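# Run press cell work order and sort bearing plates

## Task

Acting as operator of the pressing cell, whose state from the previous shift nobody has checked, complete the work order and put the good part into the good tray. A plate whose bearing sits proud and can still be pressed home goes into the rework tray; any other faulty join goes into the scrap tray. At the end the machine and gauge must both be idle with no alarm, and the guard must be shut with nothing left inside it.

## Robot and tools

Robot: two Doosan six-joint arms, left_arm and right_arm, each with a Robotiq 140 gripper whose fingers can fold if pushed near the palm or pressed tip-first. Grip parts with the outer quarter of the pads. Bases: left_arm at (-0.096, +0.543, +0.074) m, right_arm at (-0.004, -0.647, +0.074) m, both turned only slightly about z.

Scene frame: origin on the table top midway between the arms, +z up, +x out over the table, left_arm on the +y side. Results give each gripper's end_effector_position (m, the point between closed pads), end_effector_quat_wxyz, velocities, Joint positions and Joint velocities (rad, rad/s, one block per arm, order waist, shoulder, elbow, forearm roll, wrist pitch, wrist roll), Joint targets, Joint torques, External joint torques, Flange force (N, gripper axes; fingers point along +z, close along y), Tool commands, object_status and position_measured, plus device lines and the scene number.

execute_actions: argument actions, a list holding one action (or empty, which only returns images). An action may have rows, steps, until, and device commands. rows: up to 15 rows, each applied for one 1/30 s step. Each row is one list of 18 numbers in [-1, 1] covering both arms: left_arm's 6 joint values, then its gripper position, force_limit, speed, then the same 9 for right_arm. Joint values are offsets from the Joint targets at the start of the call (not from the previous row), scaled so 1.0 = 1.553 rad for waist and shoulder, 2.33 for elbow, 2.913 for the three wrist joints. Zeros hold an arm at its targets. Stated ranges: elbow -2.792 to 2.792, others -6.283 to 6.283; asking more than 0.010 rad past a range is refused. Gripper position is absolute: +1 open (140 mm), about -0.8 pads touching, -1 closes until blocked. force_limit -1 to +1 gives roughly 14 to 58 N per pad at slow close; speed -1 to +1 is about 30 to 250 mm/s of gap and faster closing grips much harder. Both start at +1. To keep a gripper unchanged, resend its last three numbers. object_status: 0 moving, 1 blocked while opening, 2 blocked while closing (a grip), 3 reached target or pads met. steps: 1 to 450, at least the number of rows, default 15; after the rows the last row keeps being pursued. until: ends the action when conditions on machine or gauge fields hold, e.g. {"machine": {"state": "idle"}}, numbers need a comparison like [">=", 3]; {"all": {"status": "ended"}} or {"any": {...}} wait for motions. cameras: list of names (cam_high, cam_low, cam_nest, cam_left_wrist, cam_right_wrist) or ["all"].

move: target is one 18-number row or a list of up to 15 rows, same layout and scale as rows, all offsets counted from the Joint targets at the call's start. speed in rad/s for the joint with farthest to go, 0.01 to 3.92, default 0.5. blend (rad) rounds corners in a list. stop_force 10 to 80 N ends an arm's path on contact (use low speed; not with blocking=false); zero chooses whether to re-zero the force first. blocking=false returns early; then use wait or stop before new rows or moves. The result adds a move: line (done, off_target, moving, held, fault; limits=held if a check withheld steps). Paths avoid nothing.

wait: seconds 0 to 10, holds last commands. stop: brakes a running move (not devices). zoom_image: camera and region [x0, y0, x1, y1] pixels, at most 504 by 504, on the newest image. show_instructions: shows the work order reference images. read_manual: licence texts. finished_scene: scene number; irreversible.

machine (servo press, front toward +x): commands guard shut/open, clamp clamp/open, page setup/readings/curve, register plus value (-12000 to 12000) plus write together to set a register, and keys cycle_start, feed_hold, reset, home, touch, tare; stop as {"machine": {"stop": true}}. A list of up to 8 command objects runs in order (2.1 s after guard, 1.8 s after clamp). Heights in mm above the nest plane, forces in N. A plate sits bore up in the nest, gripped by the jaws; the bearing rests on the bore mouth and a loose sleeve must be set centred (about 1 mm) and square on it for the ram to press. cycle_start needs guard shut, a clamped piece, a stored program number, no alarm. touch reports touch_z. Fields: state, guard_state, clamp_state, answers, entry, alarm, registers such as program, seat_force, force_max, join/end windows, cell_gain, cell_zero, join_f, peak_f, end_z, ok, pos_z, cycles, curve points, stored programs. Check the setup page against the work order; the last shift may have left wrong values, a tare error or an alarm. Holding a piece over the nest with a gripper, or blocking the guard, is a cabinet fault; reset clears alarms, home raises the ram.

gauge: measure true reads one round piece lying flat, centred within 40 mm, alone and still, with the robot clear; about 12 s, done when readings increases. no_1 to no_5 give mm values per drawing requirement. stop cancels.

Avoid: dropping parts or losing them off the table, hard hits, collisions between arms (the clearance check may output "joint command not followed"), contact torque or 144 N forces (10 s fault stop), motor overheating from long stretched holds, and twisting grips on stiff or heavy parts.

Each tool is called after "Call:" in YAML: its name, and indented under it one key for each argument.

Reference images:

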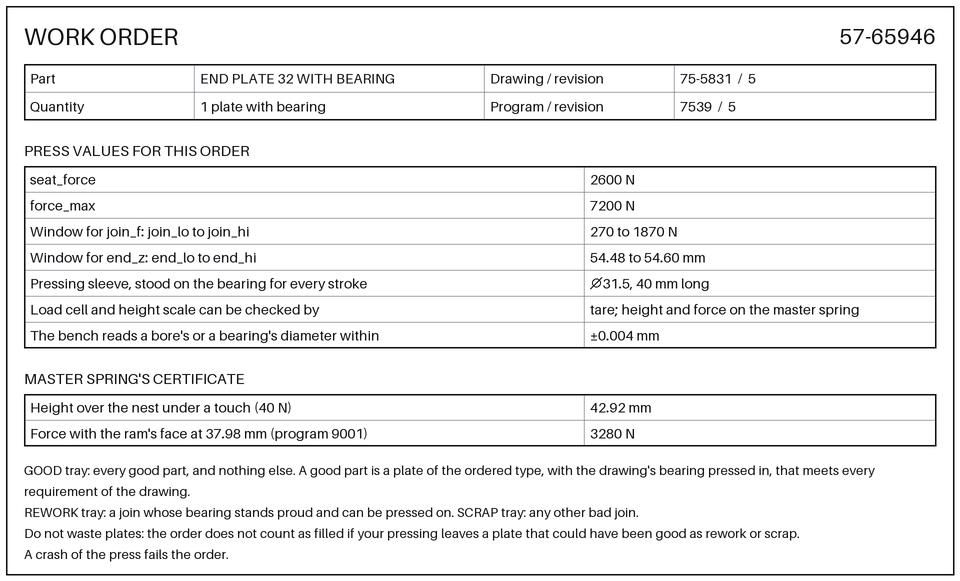

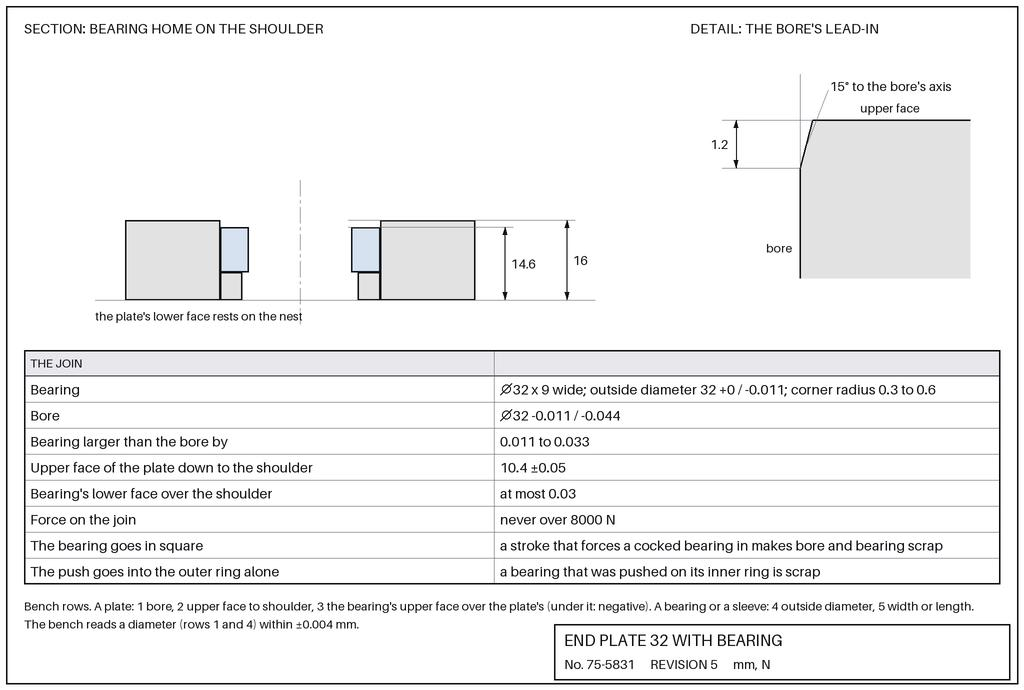

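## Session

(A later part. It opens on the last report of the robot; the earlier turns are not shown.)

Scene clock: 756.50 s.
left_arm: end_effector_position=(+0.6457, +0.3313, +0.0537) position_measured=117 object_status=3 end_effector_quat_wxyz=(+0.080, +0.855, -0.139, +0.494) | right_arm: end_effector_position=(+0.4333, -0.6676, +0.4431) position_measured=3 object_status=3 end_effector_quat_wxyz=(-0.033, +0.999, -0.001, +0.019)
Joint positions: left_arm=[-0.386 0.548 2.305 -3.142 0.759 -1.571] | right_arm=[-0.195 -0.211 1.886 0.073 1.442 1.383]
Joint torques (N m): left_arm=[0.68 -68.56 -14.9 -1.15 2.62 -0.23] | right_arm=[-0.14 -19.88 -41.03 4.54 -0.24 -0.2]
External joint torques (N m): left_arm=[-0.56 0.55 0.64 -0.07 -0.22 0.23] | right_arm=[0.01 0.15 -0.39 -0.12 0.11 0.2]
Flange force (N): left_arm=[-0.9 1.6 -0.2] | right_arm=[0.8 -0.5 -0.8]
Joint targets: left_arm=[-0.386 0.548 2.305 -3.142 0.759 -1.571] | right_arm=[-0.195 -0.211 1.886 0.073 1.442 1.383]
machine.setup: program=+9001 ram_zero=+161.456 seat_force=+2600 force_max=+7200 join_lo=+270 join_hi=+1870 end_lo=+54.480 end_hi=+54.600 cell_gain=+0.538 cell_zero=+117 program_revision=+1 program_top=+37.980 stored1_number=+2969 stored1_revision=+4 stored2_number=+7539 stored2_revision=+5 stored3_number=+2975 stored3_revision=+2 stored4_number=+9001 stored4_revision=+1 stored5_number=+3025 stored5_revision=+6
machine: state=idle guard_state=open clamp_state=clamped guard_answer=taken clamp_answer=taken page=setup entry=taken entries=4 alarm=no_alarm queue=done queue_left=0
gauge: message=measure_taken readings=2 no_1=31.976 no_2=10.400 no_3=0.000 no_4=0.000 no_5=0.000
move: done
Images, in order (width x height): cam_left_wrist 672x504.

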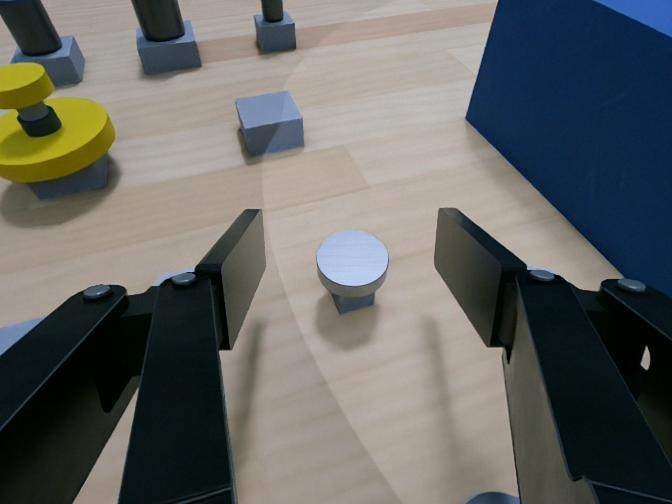

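Call:
move:
  target: [0,0,0,0,0,0,-1,0,-1,0,0,0,0,0,0,1,1,1]
  cameras: ["cam_left_wrist"]

Call:
zoom_image:
  camera: "cam_left_wrist"
  region: [236, 180, 486, 368]

Scene clock: 763.37 s.
left_arm: end_effector_position=(+0.6457, +0.3312, +0.0537) position_measured=185 object_status=0 end_effector_quat_wxyz=(+0.080, +0.855, -0.139, +0.494) | right_arm: end_effector_position=(+0.4333, -0.6676, +0.4431) position_measured=3 object_status=3 end_effector_quat_wxyz=(-0.033, +0.999, -0.001, +0.019)
Joint positions: left_arm=[-0.386 0.548 2.305 -3.142 0.759 -1.571] | right_arm=[-0.195 -0.211 1.886 0.073 1.442 1.383]
Joint torques (N m): left_arm=[0.55 -66.29 -14.27 -1.1 1.84 -0.19] | right_arm=[0.32 -19.69 -41.03 4.53 -0.25 -0.18]
External joint torques (N m): left_arm=[-0.63 -1.78 -0.09 -0.12 0.58 0.19] | right_arm=[-0.3 -0.6 -0.54 -0.09 0.13 0.17]
Flange force (N): left_arm=[1.3 1.9 -2.7] | right_arm=[-0.4 0.2 -1.3]
Joint targets: left_arm=[-0.386 0.548 2.305 -3.142 0.759 -1.571] | right_arm=[-0.195 -0.211 1.886 0.073 1.442 1.383]
machine.setup: program=+9001 ram_zero=+161.456 seat_force=+2600 force_max=+7200 join_lo=+270 join_hi=+1870 end_lo=+54.480 end_hi=+54.600 cell_gain=+0.538 cell_zero=+117 program_revision=+1 program_top=+37.980 stored1_number=+2969 stored1_revision=+4 stored2_number=+7539 stored2_revision=+5 stored3_number=+2975 stored3_revision=+2 stored4_number=+9001 stored4_revision=+1 stored5_number=+3025 stored5_revision=+6
machine: state=idle guard_state=open clamp_state=clamped guard_answer=taken clamp_answer=taken page=setup entry=taken entries=4 alarm=no_alarm queue=done queue_left=0
gauge: message=measure_taken readings=2 no_1=31.976 no_2=10.400 no_3=0.000 no_4=0.000 no_5=0.000
move: done
Images, in order (width x height): cam_left_wrist 672x504.

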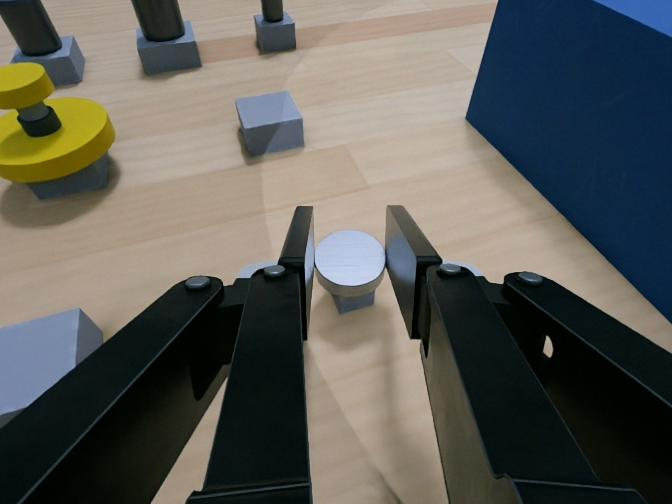

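Scaled by 2.016 from the camera's 672x504 image, which has a finer 960x720 frame.

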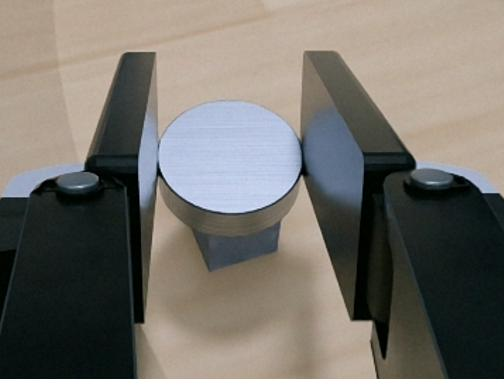

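Call:
move:
  target:
    - [0.0,-0.1268,0.0635,0,-0.0168,0,-1,0,-1,0,0,0,0,0,0,1,1,1]
    - [0.3279,-0.141,-0.0369,0,-0.105,0,-1,0,-1,0,0,0,0,0,0,1,1,1]
    - [0.3283,0.0753,-0.214,0,-0.1311,0,-1,0,-1,0,0,0,0,0,0,1,1,1]
    - [0.3283,0.1165,-0.2129,0,-0.1085,0,-1,0,-1,0,0,0,0,0,0,1,1,1]
  blend: [0.03,0.05,0.03,0]
  speed: [0.3,0.4,0.3,0.1]
  cameras: ["cam_left_wrist"]

Scene clock: 777.13 s.
left_arm: end_effector_position=(+0.8984, +0.7662, +0.0623) position_measured=185 object_status=2 end_effector_quat_wxyz=(-0.047, +0.862, +0.081, +0.498) | right_arm: end_effector_position=(+0.4333, -0.6676, +0.4431) position_measured=3 object_status=3 end_effector_quat_wxyz=(-0.033, +0.999, -0.001, +0.019)
Joint positions: left_arm=[0.124 0.729 1.809 -3.142 0.443 -1.571] | right_arm=[-0.195 -0.211 1.886 0.073 1.442 1.383]
Joint torques (N m): left_arm=[1.06 -95.3 -27.31 -2.37 2.72 -0.15] | right_arm=[0.27 -20.01 -40.97 4.54 -0.23 -0.15]
External joint torques (N m): left_arm=[-1.26 0.24 1.07 -0.08 -0.3 0.15] | right_arm=[-0.26 -0.07 -0.45 -0.12 0.11 0.15]
Flange force (N): left_arm=[-0.8 2.3 -1.5] | right_arm=[0.4 0.2 -1.0]
Joint targets: left_arm=[0.124 0.729 1.809 -3.142 0.443 -1.571] | right_arm=[-0.195 -0.211 1.886 0.073 1.442 1.383]
machine.setup: program=+9001 ram_zero=+161.456 seat_force=+2600 force_max=+7200 join_lo=+270 join_hi=+1870 end_lo=+54.480 end_hi=+54.600 cell_gain=+0.538 cell_zero=+117 program_revision=+1 program_top=+37.980 stored1_number=+2969 stored1_revision=+4 stored2_number=+7539 stored2_revision=+5 stored3_number=+2975 stored3_revision=+2 stored4_number=+9001 stored4_revision=+1 stored5_number=+3025 stored5_revision=+6
machine: state=idle guard_state=open clamp_state=clamped guard_answer=taken clamp_answer=taken page=setup entry=taken entries=4 alarm=no_alarm queue=done queue_left=0
gauge: message=measure_taken readings=2 no_1=31.976 no_2=10.400 no_3=0.000 no_4=0.000 no_5=0.000
move: done
Images, in order (width x height): cam_left_wrist 672x504.

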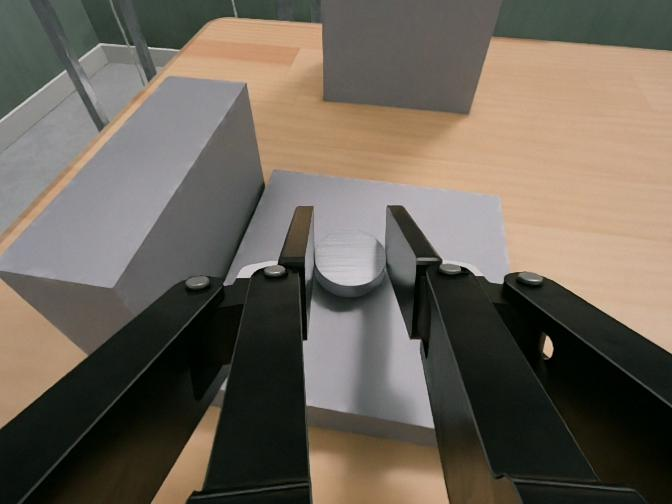

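Call:
move:
  target: [0,0.0110,0.0003,0,0.0063,0,-1,0,-1,0,0,0,0,0,0,1,1,1]
  speed: 0.012
  stop_force: 10

Scene clock: 781.63 s.
left_arm: end_effector_position=(+0.8984, +0.7663, +0.0572) position_measured=185 object_status=2 end_effector_quat_wxyz=(-0.047, +0.862, +0.081, +0.498) | right_arm: end_effector_position=(+0.4333, -0.6676, +0.4431) position_measured=3 object_status=3 end_effector_quat_wxyz=(-0.033, +0.999, -0.001, +0.019)
Joint positions: left_arm=[0.124 0.736 1.809 -3.142 0.451 -1.571] | right_arm=[-0.195 -0.211 1.886 0.073 1.442 1.383]
Joint torques (N m): left_arm=[0.4 -83.35 -23.24 -2.35 -0.04 -0.19] | right_arm=[-0.15 -19.91 -41.03 4.51 -0.2 -0.18]
External joint torques (N m): left_arm=[-0.74 -11.86 -2.8 -0.07 2.46 0.19] | right_arm=[0.08 0.51 -0.25 -0.1 0.07 0.17]
Flange force (N): left_arm=[7.2 1.9 -13.4] | right_arm=[1.3 -0.5 -0.4]
Joint targets: left_arm=[0.124 0.736 1.809 -3.142 0.451 -1.571] | right_arm=[-0.195 -0.211 1.886 0.073 1.442 1.383]
machine.setup: program=+9001 ram_zero=+161.456 seat_force=+2600 force_max=+7200 join_lo=+270 join_hi=+1870 end_lo=+54.480 end_hi=+54.600 cell_gain=+0.538 cell_zero=+117 program_revision=+1 program_top=+37.980 stored1_number=+2969 stored1_revision=+4 stored2_number=+7539 stored2_revision=+5 stored3_number=+2975 stored3_revision=+2 stored4_number=+9001 stored4_revision=+1 stored5_number=+3025 stored5_revision=+6
machine: state=idle guard_state=open clamp_state=clamped guard_answer=taken clamp_answer=taken page=setup entry=taken entries=4 alarm=no_alarm queue=done queue_left=0
gauge: message=measure_taken readings=2 no_1=31.976 no_2=10.400 no_3=0.000 no_4=0.000 no_5=0.000
move: contact (left_arm); left_arm: the wrist pitch is farthest, 0.011 rad from its target

Call:
move:
  target:
    - [0,0,0,0,0,0,0.0,0,-1,0,0,0,0,0,0,1,1,1]
    - [0,-0.2621,0.1760,0,0,0,0.0,0,-1,0,0,0,0,0,0,1,1,1]
  speed: [0.3,0.3]
  cameras: ["cam_left_wrist"]

Call:
execute_actions:
  actions:
    - {"gauge":{"measure":true},"steps":420,"until":{"gauge":{"readings":["=",3]}}}

Scene clock: 789.30 s.
left_arm: end_effector_position=(+0.6844, +0.7257, +0.1828) position_measured=129 object_status=3 end_effector_quat_wxyz=(-0.047, +0.863, +0.081, +0.497) | right_arm: end_effector_position=(+0.4333, -0.6676, +0.4431) position_measured=3 object_status=3 end_effector_quat_wxyz=(-0.033, +0.999, -0.001, +0.019)
Joint positions: left_arm=[0.124 0.329 2.219 -3.142 0.451 -1.571] | right_arm=[-0.195 -0.211 1.886 0.073 1.442 1.383]
Joint torques (N m): left_arm=[0.89 -59.52 -26.72 -2.3 2.62 -0.18] | right_arm=[-0.25 -19.99 -40.96 4.56 -0.26 -0.2]
External joint torques (N m): left_arm=[-0.96 0.42 0.87 -0.11 -0.22 0.17] | right_arm=[0.31 -0.46 -0.59 -0.12 0.15 0.2]
Flange force (N): left_arm=[-1.0 2.8 -0.5] | right_arm=[0.2 -1.2 -1.3]
Joint targets: left_arm=[0.124 0.329 2.219 -3.142 0.451 -1.571] | right_arm=[-0.195 -0.211 1.886 0.073 1.442 1.383]
machine.setup: program=+9001 ram_zero=+161.456 seat_force=+2600 force_max=+7200 join_lo=+270 join_hi=+1870 end_lo=+54.480 end_hi=+54.600 cell_gain=+0.538 cell_zero=+117 program_revision=+1 program_top=+37.980 stored1_number=+2969 stored1_revision=+4 stored2_number=+7539 stored2_revision=+5 stored3_number=+2975 stored3_revision=+2 stored4_number=+9001 stored4_revision=+1 stored5_number=+3025 stored5_revision=+6
machine: state=idle guard_state=open clamp_state=clamped guard_answer=taken clamp_answer=taken page=setup entry=taken entries=4 alarm=no_alarm queue=done queue_left=0
gauge: message=measure_taken readings=2 no_1=31.976 no_2=10.400 no_3=0.000 no_4=0.000 no_5=0.000
move: done
Images, in order (width x height): cam_left_wrist 672x504.

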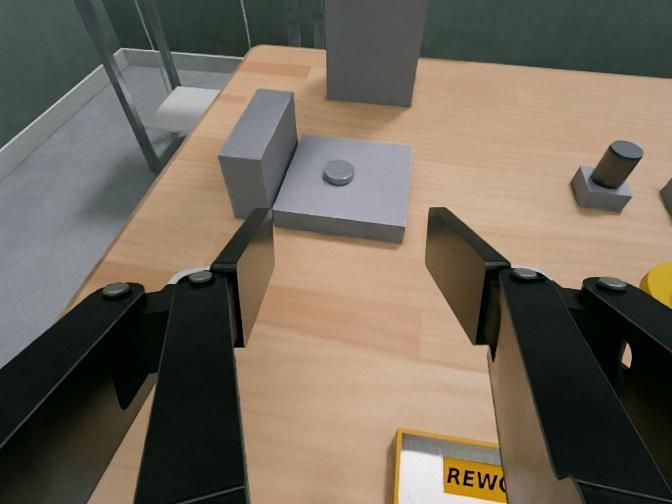

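Scene clock: 801.50 s.
left_arm: end_effector_position=(+0.6844, +0.7257, +0.1828) position_measured=129 object_status=3 end_effector_quat_wxyz=(-0.047, +0.863, +0.081, +0.497) | right_arm: end_effector_position=(+0.4333, -0.6676, +0.4431) position_measured=3 object_status=3 end_effector_quat_wxyz=(-0.033, +0.999, -0.001, +0.019)
Joint positions: left_arm=[0.124 0.329 2.219 -3.142 0.451 -1.571] | right_arm=[-0.195 -0.211 1.886 0.073 1.442 1.383]
Joint torques (N m): left_arm=[1.02 -58.89 -26.63 -2.36 2.7 -0.23] | right_arm=[0.25 -19.67 -41.13 4.53 -0.19 -0.2]
External joint torques (N m): left_arm=[-1.02 -0.25 0.73 -0.05 -0.29 0.23] | right_arm=[-0.33 -0.44 -0.35 -0.11 0.08 0.2]
Flange force (N): left_arm=[-0.1 2.9 -1.6] | right_arm=[-0.4 0.2 -0.9]
Joint targets: left_arm=[0.124 0.329 2.219 -3.142 0.451 -1.571] | right_arm=[-0.195 -0.211 1.886 0.073 1.442 1.383]
Tool commands: left_gripper/position=+0.0 left_gripper/force_limit=+0.0 left_gripper/speed=-1.0 right_gripper/position=+1.0 right_gripper/force_limit=+1.0 right_gripper/speed=+1.0
machine.setup: program=+9001 ram_zero=+161.456 seat_force=+2600 force_max=+7200 join_lo=+270 join_hi=+1870 end_lo=+54.480 end_hi=+54.600 cell_gain=+0.538 cell_zero=+117 program_revision=+1 program_top=+37.980 stored1_number=+2969 stored1_revision=+4 stored2_number=+7539 stored2_revision=+5 stored3_number=+2975 stored3_revision=+2 stored4_number=+9001 stored4_revision=+1 stored5_number=+3025 stored5_revision=+6
machine: state=idle guard_state=open clamp_state=clamped guard_answer=taken clamp_answer=taken page=setup entry=taken entries=4 alarm=no_alarm queue=done queue_left=0
gauge: message=measure_taken readings=3 no_1=0.000 no_2=0.000 no_3=0.000 no_4=31.998 no_5=8.989

Call:
move:
  target:
    - [0,0.2621,-0.1760,0,0,0,0.0,0,-1,0,0,0,0,0,0,1,1,1]
    - [0,0.2621,-0.1760,0,0,0,-1,0,-1,0,0,0,0,0,0,1,1,1]
  speed: [0.4,0.3]
  cameras: ["cam_left_wrist"]

Scene clock: 826.77 s.
left_arm: end_effector_position=(+0.8984, +0.7663, +0.0573) position_measured=185 object_status=0 end_effector_quat_wxyz=(-0.047, +0.862, +0.081, +0.498) | right_arm: end_effector_position=(+0.4333, -0.6676, +0.4431) position_measured=3 object_status=3 end_effector_quat_wxyz=(-0.033, +0.999, -0.001, +0.019)
Joint positions: left_arm=[0.124 0.736 1.809 -3.142 0.451 -1.571] | right_arm=[-0.195 -0.211 1.886 0.073 1.442 1.383]
Joint torques (N m): left_arm=[0.29 -91.93 -25.92 -2.28 1.92 -0.15] | right_arm=[-0.32 -20.07 -41.12 4.54 -0.26 -0.19]
External joint torques (N m): left_arm=[-0.25 -3.86 -0.11 -0.15 0.5 0.15] | right_arm=[0.3 0.5 -0.18 -0.13 0.13 0.18]
Flange force (N): left_arm=[2.0 1.2 -5.8] | right_arm=[1.2 -1.0 -0.4]
Joint targets: left_arm=[0.124 0.736 1.809 -3.142 0.451 -1.571] | right_arm=[-0.195 -0.211 1.886 0.073 1.442 1.383]
machine.setup: program=+9001 ram_zero=+161.456 seat_force=+2600 force_max=+7200 join_lo=+270 join_hi=+1870 end_lo=+54.480 end_hi=+54.600 cell_gain=+0.538 cell_zero=+117 program_revision=+1 program_top=+37.980 stored1_number=+2969 stored1_revision=+4 stored2_number=+7539 stored2_revision=+5 stored3_number=+2975 stored3_revision=+2 stored4_number=+9001 stored4_revision=+1 stored5_number=+3025 stored5_revision=+6
machine: state=idle guard_state=open clamp_state=clamped guard_answer=taken clamp_answer=taken page=setup entry=taken entries=4 alarm=no_alarm queue=done queue_left=0
gauge: message=measure_taken readings=3 no_1=0.000 no_2=0.000 no_3=0.000 no_4=31.998 no_5=8.989
move: done
Images, in order (width x height): cam_left_wrist 672x504.

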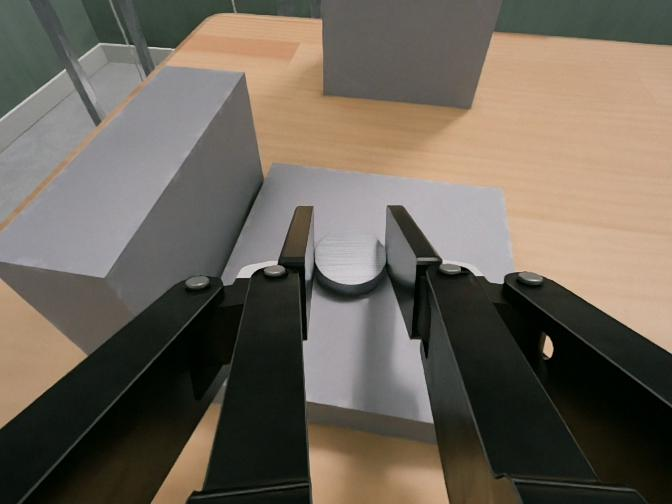

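Call:
move:
  target:
    - [0,-0.2621,0.1760,0,0,0,-1,0,-1,0,0,0,0,0,0,1,1,1]
    - [-0.1285,-0.1684,0.0066,0.6764,0.2648,-0.3148,-1,0,-1,0,0,0,0,0,0,1,1,1]
    - [-0.3264,-0.1036,-0.0007,0.5998,0.1842,-0.3085,-1,0,-1,0,0,0,0,0,0,1,1,1]
    - [-0.3561,-0.1042,-0.0109,0.5954,0.1748,-0.3209,-1,0,-1,0,0,0,0,0,0,1,1,1]
    - [-0.3561,-0.0773,-0.0061,0.5826,0.1721,-0.2987,-1,0,-1,0,0,0,0,0,0,1,1,1]
  blend: [0.05,0.03,0.02,0.01,0]
  speed: [0.3,0.7,0.3,0.2,0.1]
  cameras: ["cam_left_wrist","cam_nest"]

Scene clock: 855.90 s.
left_arm: end_effector_position=(+0.6002, +0.0247, +0.1626) position_measured=185 object_status=2 end_effector_quat_wxyz=(+0.354, +0.611, -0.612, +0.355) | right_arm: end_effector_position=(+0.4333, -0.6676, +0.4431) position_measured=3 object_status=3 end_effector_quat_wxyz=(-0.033, +0.999, -0.001, +0.019)
Joint positions: left_arm=[-0.429 0.603 1.79 -1.436 0.957 -2.459] | right_arm=[-0.195 -0.211 1.886 0.073 1.442 1.383]
Joint torques (N m): left_arm=[-19.4 -26.65 -9.68 4.77 -12.68 -0.01] | right_arm=[-0.24 -19.83 -41.08 4.53 -0.19 -0.21]
External joint torques (N m): left_arm=[19.44 -58.33 -16.72 -5.92 14.21 0.01] | right_arm=[0.3 -0.2 -0.4 -0.1 0.07 0.2]
External joint torques when the fault began: left_arm=[38.2 -93.1 -31.63 -10.88 20.39 -0.08]
Flange force (N): left_arm=[41.9 17.8 -72.3] | right_arm=[0.4 -1.2 -0.8]
Flange force when the fault began (N): left_arm=[65.1 17.1 -117.8]
Joint targets: left_arm=[-0.429 0.603 1.790 -1.436 0.957 -2.459] | right_arm=[-0.195 -0.211 1.886 0.073 1.442 1.383]
Tool commands: left_gripper/position=-1.0 left_gripper/force_limit=+0.003922 left_gripper/speed=-1.0 right_gripper/position=+1.0 right_gripper/force_limit=+1.0 right_gripper/speed=+1.0
FORCE FAULT: contact force on the left arm reached its limit, and that arm stopped for 10 seconds. The contact can be on any part of that arm, not only on its tool. That arm's remaining commands of this call were not run. That arm's target is now where it stood when the stop ended, not its last command. That arm accepts commands again.
machine.setup: program=+9001 ram_zero=+161.456 seat_force=+2600 force_max=+7200 join_lo=+270 join_hi=+1870 end_lo=+54.480 end_hi=+54.600 cell_gain=+0.538 cell_zero=+117 program_revision=+1 program_top=+37.980 stored1_number=+2969 stored1_revision=+4 stored2_number=+7539 stored2_revision=+5 stored3_number=+2975 stored3_revision=+2 stored4_number=+9001 stored4_revision=+1 stored5_number=+3025 stored5_revision=+6
machine: state=idle guard_state=open clamp_state=clamped guard_answer=taken clamp_answer=taken page=setup entry=taken entries=4 alarm=no_alarm queue=done queue_left=0
gauge: message=measure_taken readings=3 no_1=0.000 no_2=0.000 no_3=0.000 no_4=31.998 no_5=8.989
move: fault (left_arm); path passed 4 of 5 targets; left_arm: the wrist roll is farthest, 0.018 rad from its target
Images, in order (width x height): cam_nest 672x504, cam_left_wrist 672x504.

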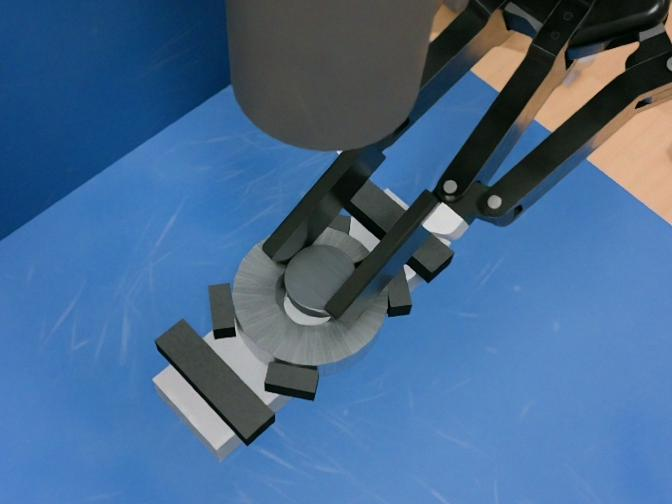

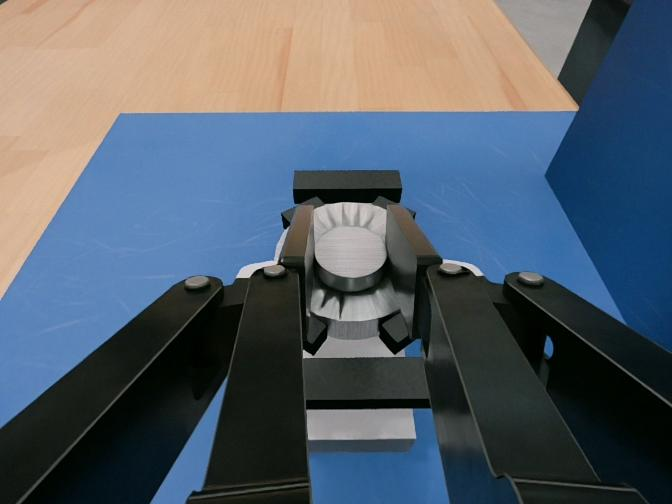

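Call:
move:
  target: [0,-0.0185,-0.0028,0.0097,0.0011,-0.0160,-1,0,-1,0,0,0,0,0,0,1,1,1]
  speed: 0.05
  cameras: ["cam_left_wrist","cam_nest"]

Call:
zoom_image:
  camera: "cam_nest"
  region: [200, 170, 452, 359]

Call:
zoom_image:
  camera: "cam_left_wrist"
  region: [250, 180, 450, 330]

Scene clock: 866.93 s.
left_arm: end_effector_position=(+0.5995, +0.0255, +0.1851) position_measured=185 object_status=2 end_effector_quat_wxyz=(+0.353, +0.612, -0.612, +0.354) | right_arm: end_effector_position=(+0.4333, -0.6676, +0.4431) position_measured=3 object_status=3 end_effector_quat_wxyz=(-0.033, +0.999, -0.001, +0.019)
Joint positions: left_arm=[-0.429 0.574 1.784 -1.407 0.96 -2.505] | right_arm=[-0.195 -0.211 1.886 0.073 1.442 1.383]
Joint torques (N m): left_arm=[0.76 -83.82 -28.38 -1.08 1.73 -0.09] | right_arm=[-0.13 -19.85 -40.95 4.48 -0.23 -0.16]
External joint torques (N m): left_arm=[-0.56 0.39 1.09 -0.01 -0.3 0.09] | right_arm=[0.19 -0.39 -0.53 -0.05 0.12 0.16]
Flange force (N): left_arm=[-0.8 2.3 0.8] | right_arm=[0.2 -0.9 -1.1]
Joint targets: left_arm=[-0.429 0.574 1.784 -1.407 0.960 -2.505] | right_arm=[-0.195 -0.211 1.886 0.073 1.442 1.383]
machine.setup: program=+9001 ram_zero=+161.456 seat_force=+2600 force_max=+7200 join_lo=+270 join_hi=+1870 end_lo=+54.480 end_hi=+54.600 cell_gain=+0.538 cell_zero=+117 program_revision=+1 program_top=+37.980 stored1_number=+2969 stored1_revision=+4 stored2_number=+7539 stored2_revision=+5 stored3_number=+2975 stored3_revision=+2 stored4_number=+9001 stored4_revision=+1 stored5_number=+3025 stored5_revision=+6
machine: state=idle guard_state=open clamp_state=clamped guard_answer=taken clamp_answer=taken page=setup entry=taken entries=4 alarm=no_alarm queue=done queue_left=0
gauge: message=measure_taken readings=3 no_1=0.000 no_2=0.000 no_3=0.000 no_4=31.998 no_5=8.989
move: done
Images, in order (width x height): cam_nest 672x504, cam_left_wrist 672x504.

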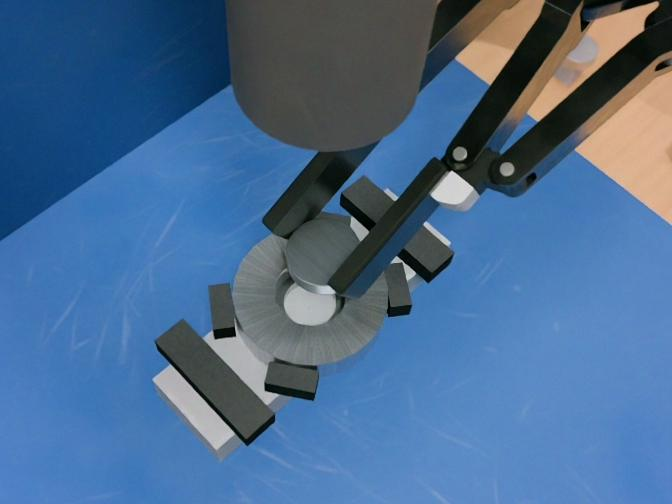

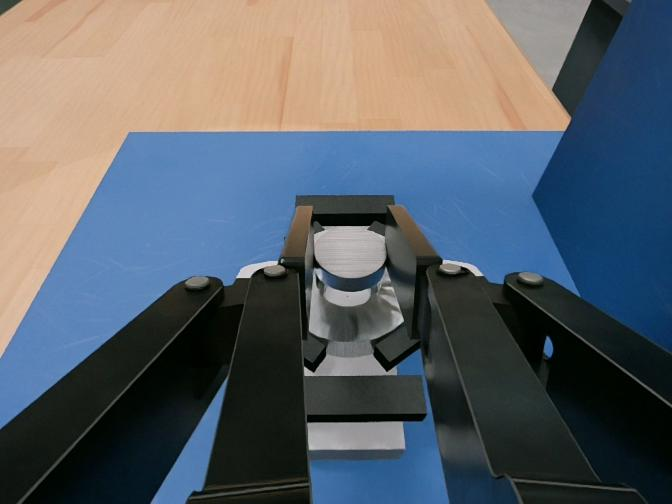

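Scaled by 2.000 from the camera's 672x504 image, which has a finer 960x720 frame.

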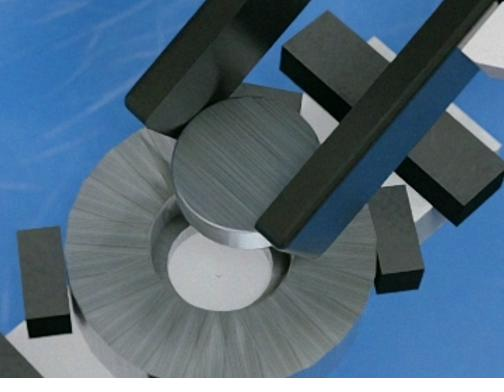

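Scaled by 2.520 from the camera's 672x504 image, which has a finer 960x720 frame.

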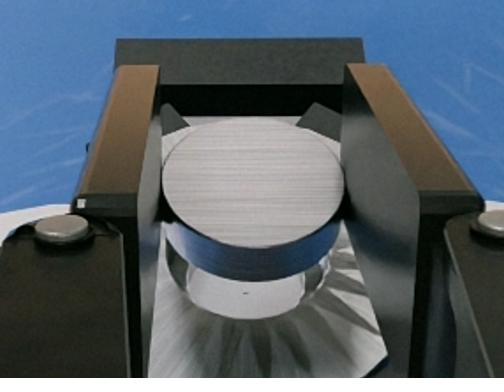

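Call:
move:
  target:
    - [0.0947,-0.0211,0.0257,0.0261,0.0323,0.0187,-1,0,-1,0,0,0,0,0,0,1,1,1]
    - [0.0947,0.0081,0.0294,0.0154,0.0285,0.0398,-1,0,-1,0,0,0,0,0,0,1,1,1]
  blend: [0.005,0]
  speed: [0.2,0.08]
  cameras: ["cam_left_wrist","cam_nest"]

Call:
zoom_image:
  camera: "cam_left_wrist"
  region: [250, 100, 450, 330]

Call:
zoom_image:
  camera: "cam_nest"
  region: [150, 170, 470, 410]

Scene clock: 891.67 s.
left_arm: end_effector_position=(+0.5996, +0.1356, +0.1504) position_measured=185 object_status=2 end_effector_quat_wxyz=(+0.354, +0.613, -0.612, +0.354) | right_arm: end_effector_position=(+0.4333, -0.6676, +0.4431) position_measured=3 object_status=3 end_effector_quat_wxyz=(-0.033, +0.999, -0.001, +0.019)
Joint positions: left_arm=[-0.282 0.586 1.852 -1.362 1.043 -2.389] | right_arm=[-0.195 -0.211 1.886 0.073 1.442 1.383]
Joint torques (N m): left_arm=[0.44 -81.83 -25.21 -0.9 1.96 -0.19] | right_arm=[-0.08 -19.93 -41.03 4.56 -0.2 -0.19]
External joint torques (N m): left_arm=[-0.48 0.3 0.87 -0.05 -0.31 0.19] | right_arm=[0.2 -0.32 -0.45 -0.12 0.09 0.19]
Flange force (N): left_arm=[-0.6 2.0 1.1] | right_arm=[0.2 -1.0 -0.9]
Joint targets: left_arm=[-0.282 0.586 1.852 -1.362 1.043 -2.389] | right_arm=[-0.195 -0.211 1.886 0.073 1.442 1.383]
machine.setup: program=+9001 ram_zero=+161.456 seat_force=+2600 force_max=+7200 join_lo=+270 join_hi=+1870 end_lo=+54.480 end_hi=+54.600 cell_gain=+0.538 cell_zero=+117 program_revision=+1 program_top=+37.980 stored1_number=+2969 stored1_revision=+4 stored2_number=+7539 stored2_revision=+5 stored3_number=+2975 stored3_revision=+2 stored4_number=+9001 stored4_revision=+1 stored5_number=+3025 stored5_revision=+6
machine: state=idle guard_state=open clamp_state=clamped guard_answer=taken clamp_answer=taken page=setup entry=taken entries=4 alarm=no_alarm queue=done queue_left=0
gauge: message=measure_taken readings=3 no_1=0.000 no_2=0.000 no_3=0.000 no_4=31.998 no_5=8.989
move: done
Images, in order (width x height): cam_nest 672x504, cam_left_wrist 672x504.

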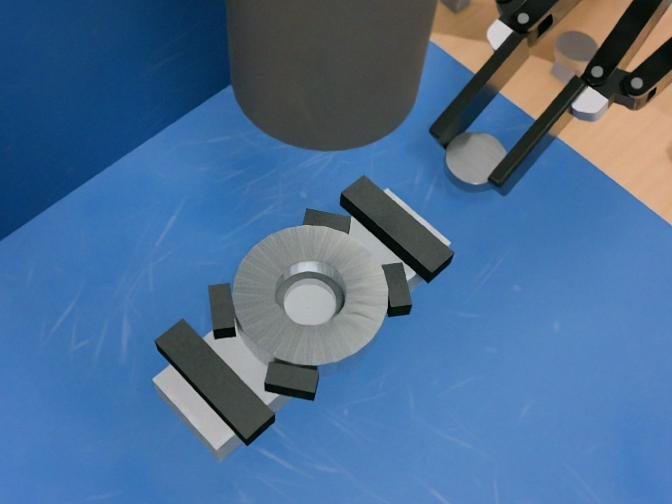

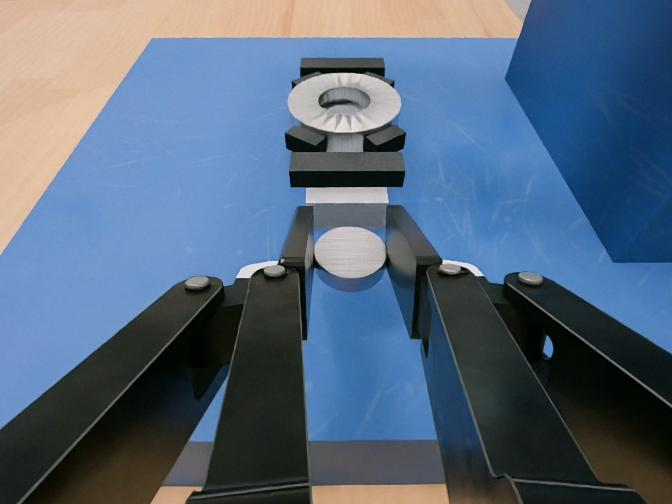

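Scaled by 2.191 from the camera's 672x504 image, which has a finer 960x720 frame.

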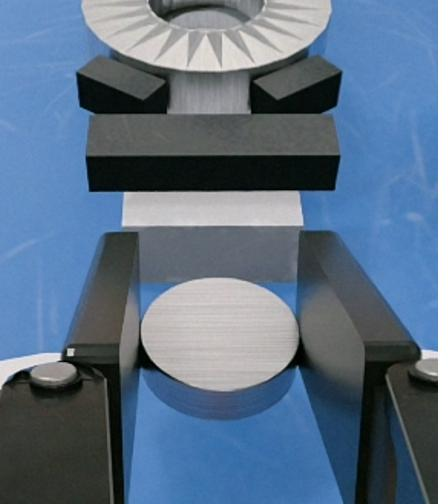

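Scaled by 1.575 from the camera's 672x504 image, which has a finer 960x720 frame.

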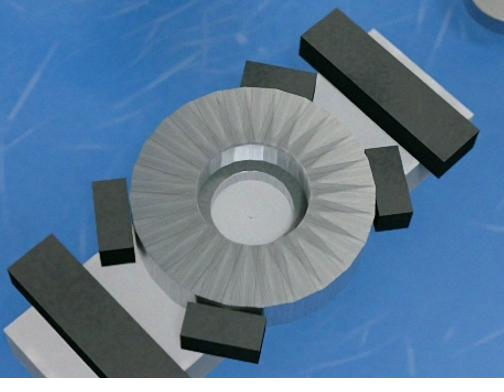

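Call:
zoom_image:
  camera: "cam_left_wrist"
  region: [280, 50, 410, 147]

Call:
move:
  target: [0,0.0250,0.0032,-0.0091,-0.0032,0.0181,-1,0,-1,0,0,0,0,0,0,1,1,1]
  speed: 0.02
  stop_force: 10
  cameras: ["cam_left_wrist"]

Scaled by 3.877 from the camera's 672x504 image, which has a finer 960x720 frame.

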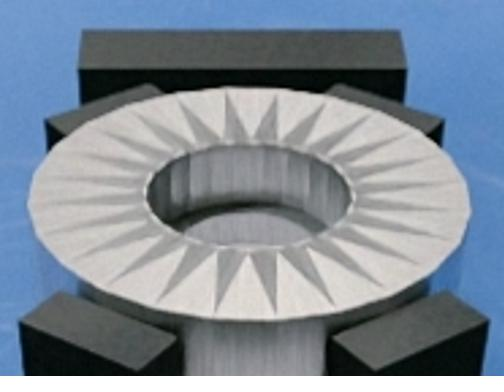

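Scene clock: 902.23 s.
left_arm: end_effector_position=(+0.5996, +0.1357, +0.1281) position_measured=185 object_status=2 end_effector_quat_wxyz=(+0.353, +0.613, -0.612, +0.354) | right_arm: end_effector_position=(+0.4333, -0.6676, +0.4431) position_measured=3 object_status=3 end_effector_quat_wxyz=(-0.033, +0.999, -0.001, +0.019)
Joint positions: left_arm=[-0.282 0.615 1.858 -1.382 1.037 -2.35] | right_arm=[-0.195 -0.211 1.886 0.073 1.442 1.383]
Joint torques (N m): left_arm=[-2.29 -70.93 -18.67 1.08 -1.56 -0.16] | right_arm=[0.09 -19.96 -41.07 4.53 -0.23 -0.12]
External joint torques (N m): left_arm=[2.31 -11.91 -4.64 -2.05 3.27 0.16] | right_arm=[-0.05 -0.31 -0.44 -0.1 0.12 0.12]
Flange force (N): left_arm=[11.2 2.5 -11.7] | right_arm=[0.1 -0.2 -1.0]
Joint targets: left_arm=[-0.282 0.615 1.858 -1.382 1.037 -2.350] | right_arm=[-0.195 -0.211 1.886 0.073 1.442 1.383]
machine.setup: program=+9001 ram_zero=+161.456 seat_force=+2600 force_max=+7200 join_lo=+270 join_hi=+1870 end_lo=+54.480 end_hi=+54.600 cell_gain=+0.538 cell_zero=+117 program_revision=+1 program_top=+37.980 stored1_number=+2969 stored1_revision=+4 stored2_number=+7539 stored2_revision=+5 stored3_number=+2975 stored3_revision=+2 stored4_number=+9001 stored4_revision=+1 stored5_number=+3025 stored5_revision=+6
machine: state=idle guard_state=open clamp_state=clamped guard_answer=taken clamp_answer=taken page=setup entry=taken entries=4 alarm=no_alarm queue=done queue_left=0
gauge: message=measure_taken readings=3 no_1=0.000 no_2=0.000 no_3=0.000 no_4=31.998 no_5=8.989
move: contact (left_arm); left_arm: the wrist roll is farthest, 0.014 rad from its target
Images, in order (width x height): cam_left_wrist 672x504.

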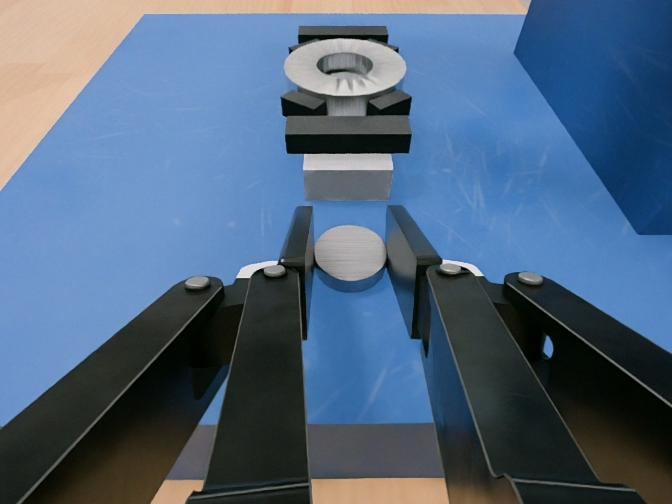

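Call:
move:
  target:
    - [0,0,0,0,0,0,0.0,0,-1,0,0,0,0,0,0,1,1,1]
    - [0,0,0,0,0,0,-1,0,-1,0,0,0,0,0,0,1,1,1]
  cameras: ["cam_left_wrist"]

Call:
zoom_image:
  camera: "cam_left_wrist"
  region: [250, 180, 450, 330]

Scene clock: 927.00 s.
left_arm: end_effector_position=(+0.5996, +0.1356, +0.1282) position_measured=185 object_status=0 end_effector_quat_wxyz=(+0.354, +0.613, -0.612, +0.354) | right_arm: end_effector_position=(+0.4333, -0.6676, +0.4431) position_measured=3 object_status=3 end_effector_quat_wxyz=(-0.033, +0.999, -0.001, +0.019)
Joint positions: left_arm=[-0.282 0.615 1.858 -1.382 1.037 -2.35] | right_arm=[-0.195 -0.211 1.886 0.073 1.442 1.383]
Joint torques (N m): left_arm=[-3.97 -69.86 -16.51 1.91 -0.47 -0.19] | right_arm=[0.09 -20.03 -41.07 4.47 -0.24 -0.17]
External joint torques (N m): left_arm=[4.02 -12.9 -6.6 -2.87 2.19 0.19] | right_arm=[0.03 -0.5 -0.41 -0.03 0.13 0.17]
Flange force (N): left_arm=[11.6 0.0 -12.2] | right_arm=[-0.2 -0.5 -1.0]
Joint targets: left_arm=[-0.282 0.615 1.858 -1.382 1.037 -2.350] | right_arm=[-0.195 -0.211 1.886 0.073 1.442 1.383]
machine.setup: program=+9001 ram_zero=+161.456 seat_force=+2600 force_max=+7200 join_lo=+270 join_hi=+1870 end_lo=+54.480 end_hi=+54.600 cell_gain=+0.538 cell_zero=+117 program_revision=+1 program_top=+37.980 stored1_number=+2969 stored1_revision=+4 stored2_number=+7539 stored2_revision=+5 stored3_number=+2975 stored3_revision=+2 stored4_number=+9001 stored4_revision=+1 stored5_number=+3025 stored5_revision=+6
machine: state=idle guard_state=open clamp_state=clamped guard_answer=taken clamp_answer=taken page=setup entry=taken entries=4 alarm=no_alarm queue=done queue_left=0
gauge: message=measure_taken readings=3 no_1=0.000 no_2=0.000 no_3=0.000 no_4=31.998 no_5=8.989
move: done
Images, in order (width x height): cam_left_wrist 672x504.

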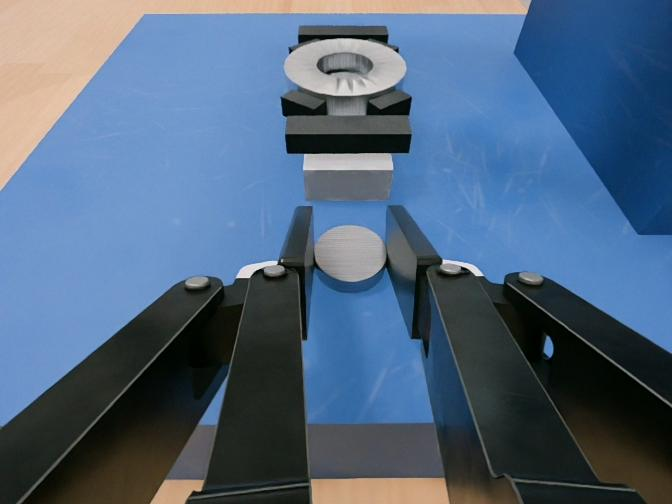

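Scaled by 2.520 from the camera's 672x504 image, which has a finer 960x720 frame.

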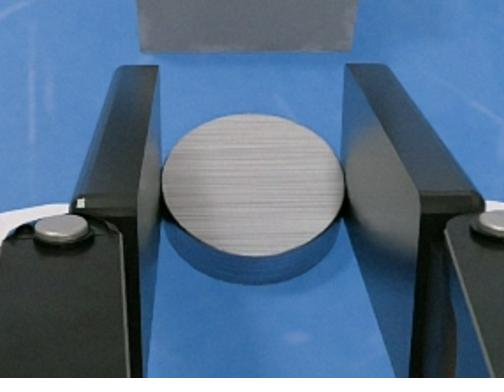

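Call:
move:
  target:
    - [0,0,0,0,0,0,0.0,0,-1,0,0,0,0,0,0,1,1,1]
    - [0,-0.0020,-0.0003,0.0007,0.00025,-0.00144,0.0,0,-1,0,0,0,0,0,0,1,1,1]
    - [0,-0.0020,-0.0003,0.0007,0.00025,-0.00144,-1,0,-1,0,0,0,0,0,0,1,1,1]
  cameras: ["cam_left_wrist"]
  speed: 0.03

Call:
zoom_image:
  camera: "cam_left_wrist"
  region: [250, 180, 450, 330]

Scene clock: 938.50 s.
left_arm: end_effector_position=(+0.5997, +0.1356, +0.1306) position_measured=185 object_status=0 end_effector_quat_wxyz=(+0.353, +0.613, -0.612, +0.354) | right_arm: end_effector_position=(+0.4333, -0.6676, +0.4431) position_measured=3 object_status=3 end_effector_quat_wxyz=(-0.033, +0.999, -0.001, +0.019)
Joint positions: left_arm=[-0.282 0.612 1.857 -1.38 1.037 -2.354] | right_arm=[-0.195 -0.211 1.886 0.073 1.442 1.383]
Joint torques (N m): left_arm=[0.24 -81.03 -23.04 -0.58 1.59 -0.19] | right_arm=[0.22 -19.59 -41.03 4.5 -0.26 -0.21]
External joint torques (N m): left_arm=[-0.1 -1.1 0 -0.36 0.11 0.19] | right_arm=[-0.09 -0.59 -0.37 -0.07 0.15 0.21]
Flange force (N): left_arm=[0.8 1.6 -0.3] | right_arm=[-0.5 -0.4 -1.0]
Joint targets: left_arm=[-0.282 0.612 1.857 -1.380 1.037 -2.354] | right_arm=[-0.195 -0.211 1.886 0.073 1.442 1.383]
machine.setup: program=+9001 ram_zero=+161.456 seat_force=+2600 force_max=+7200 join_lo=+270 join_hi=+1870 end_lo=+54.480 end_hi=+54.600 cell_gain=+0.538 cell_zero=+117 program_revision=+1 program_top=+37.980 stored1_number=+2969 stored1_revision=+4 stored2_number=+7539 stored2_revision=+5 stored3_number=+2975 stored3_revision=+2 stored4_number=+9001 stored4_revision=+1 stored5_number=+3025 stored5_revision=+6
machine: state=idle guard_state=open clamp_state=clamped guard_answer=taken clamp_answer=taken page=setup entry=taken entries=4 alarm=no_alarm queue=done queue_left=0
gauge: message=measure_taken readings=3 no_1=0.000 no_2=0.000 no_3=0.000 no_4=31.998 no_5=8.989
move: done
Images, in order (width x height): cam_left_wrist 672x504.

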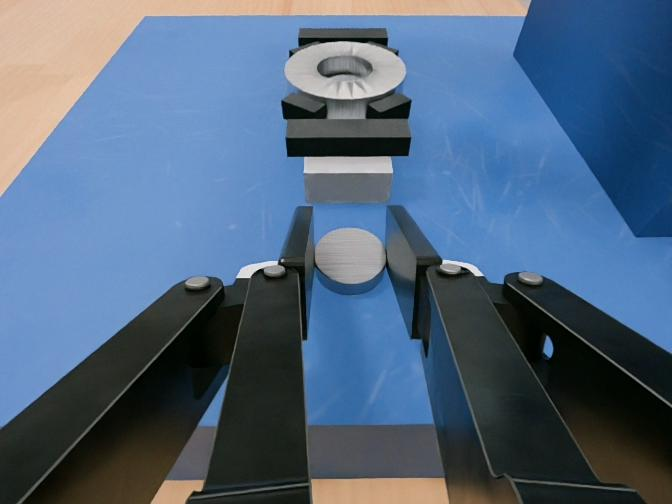

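Scaled by 2.520 from the camera's 672x504 image, which has a finer 960x720 frame.

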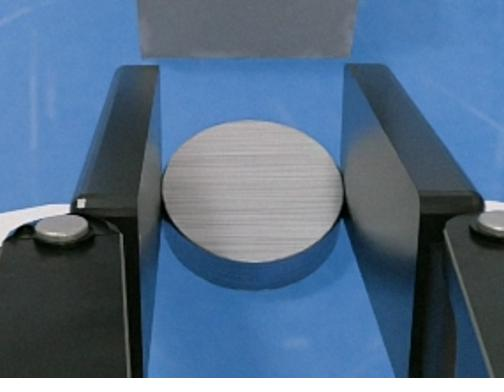

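Call:
move:
  target:
    - [0,-0.0454,-0.0055,0.0167,0.0058,-0.0333,-1,0,-1,0,0,0,0,0,0,1,1,1]
    - [-0.0975,-0.0236,-0.0322,-0.0103,-0.0273,-0.0527,-1,0,-1,0,0,0,0,0,0,1,1,1]
    - [-0.0975,-0.0128,-0.0303,-0.0154,-0.0284,-0.0438,-1,0,-1,0,0,0,0,0,0,1,1,1]
  blend: [0.01,0.005,0]
  speed: [0.1,0.15,0.05]
  cameras: ["cam_left_wrist","cam_nest"]

Call:
zoom_image:
  camera: "cam_nest"
  region: [220, 200, 420, 350]

Call:
zoom_image:
  camera: "cam_left_wrist"
  region: [250, 180, 450, 330]

Scene clock: 953.00 s.
left_arm: end_effector_position=(+0.5995, +0.0220, +0.1708) position_measured=185 object_status=2 end_effector_quat_wxyz=(+0.354, +0.613, -0.612, +0.353) | right_arm: end_effector_position=(+0.4333, -0.6676, +0.4431) position_measured=3 object_status=3 end_effector_quat_wxyz=(-0.033, +0.999, -0.001, +0.019)
Joint positions: left_arm=[-0.433 0.592 1.787 -1.425 0.955 -2.482] | right_arm=[-0.195 -0.211 1.886 0.073 1.442 1.383]
Joint torques (N m): left_arm=[0.98 -85.2 -27.77 -1.13 1.8 -0.22] | right_arm=[-0.22 -19.74 -40.93 4.54 -0.17 -0.15]
External joint torques (N m): left_arm=[-0.86 0.36 0.79 0 -0.32 0.22] | right_arm=[0.09 0.03 -0.43 -0.13 0.05 0.14]
Flange force (N): left_arm=[-0.6 2.1 1.3] | right_arm=[0.7 -0.5 -0.8]
Joint targets: left_arm=[-0.433 0.592 1.787 -1.425 0.955 -2.482] | right_arm=[-0.195 -0.211 1.886 0.073 1.442 1.383]
machine.setup: program=+9001 ram_zero=+161.456 seat_force=+2600 force_max=+7200 join_lo=+270 join_hi=+1870 end_lo=+54.480 end_hi=+54.600 cell_gain=+0.538 cell_zero=+117 program_revision=+1 program_top=+37.980 stored1_number=+2969 stored1_revision=+4 stored2_number=+7539 stored2_revision=+5 stored3_number=+2975 stored3_revision=+2 stored4_number=+9001 stored4_revision=+1 stored5_number=+3025 stored5_revision=+6
machine: state=idle guard_state=open clamp_state=clamped guard_answer=taken clamp_answer=taken page=setup entry=taken entries=4 alarm=no_alarm queue=done queue_left=0
gauge: message=measure_taken readings=3 no_1=0.000 no_2=0.000 no_3=0.000 no_4=31.998 no_5=8.989
move: done
Images, in order (width x height): cam_nest 672x504, cam_left_wrist 672x504.

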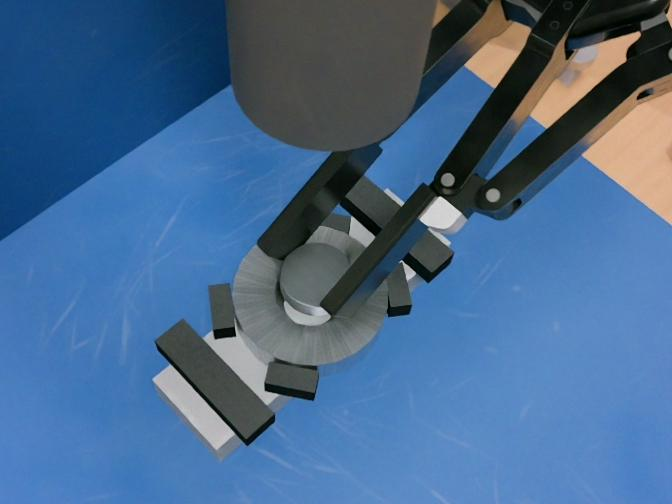

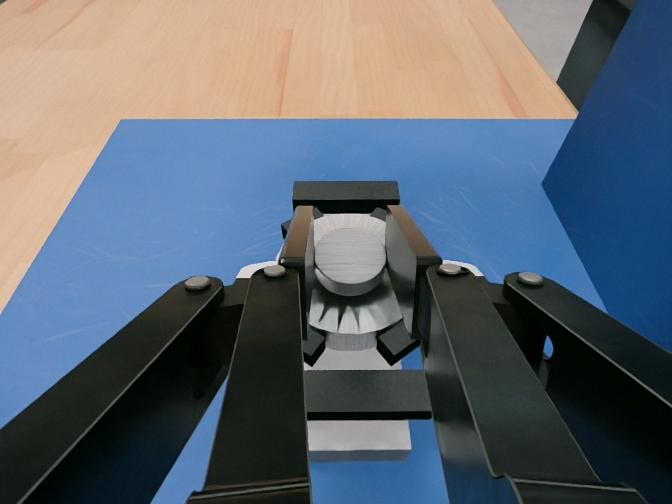

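Scaled by 2.520 from the camera's 672x504 image, which has a finer 960x720 frame.

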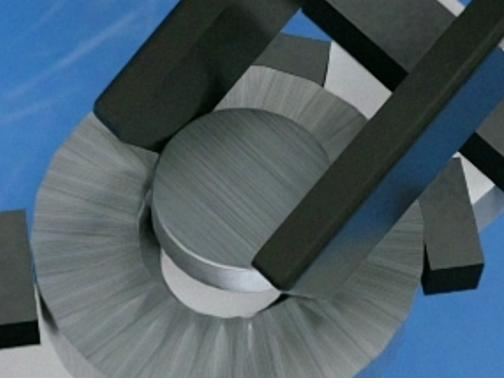

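Scaled by 2.520 from the camera's 672x504 image, which has a finer 960x720 frame.

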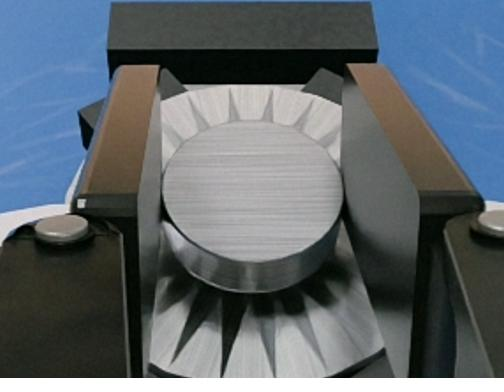

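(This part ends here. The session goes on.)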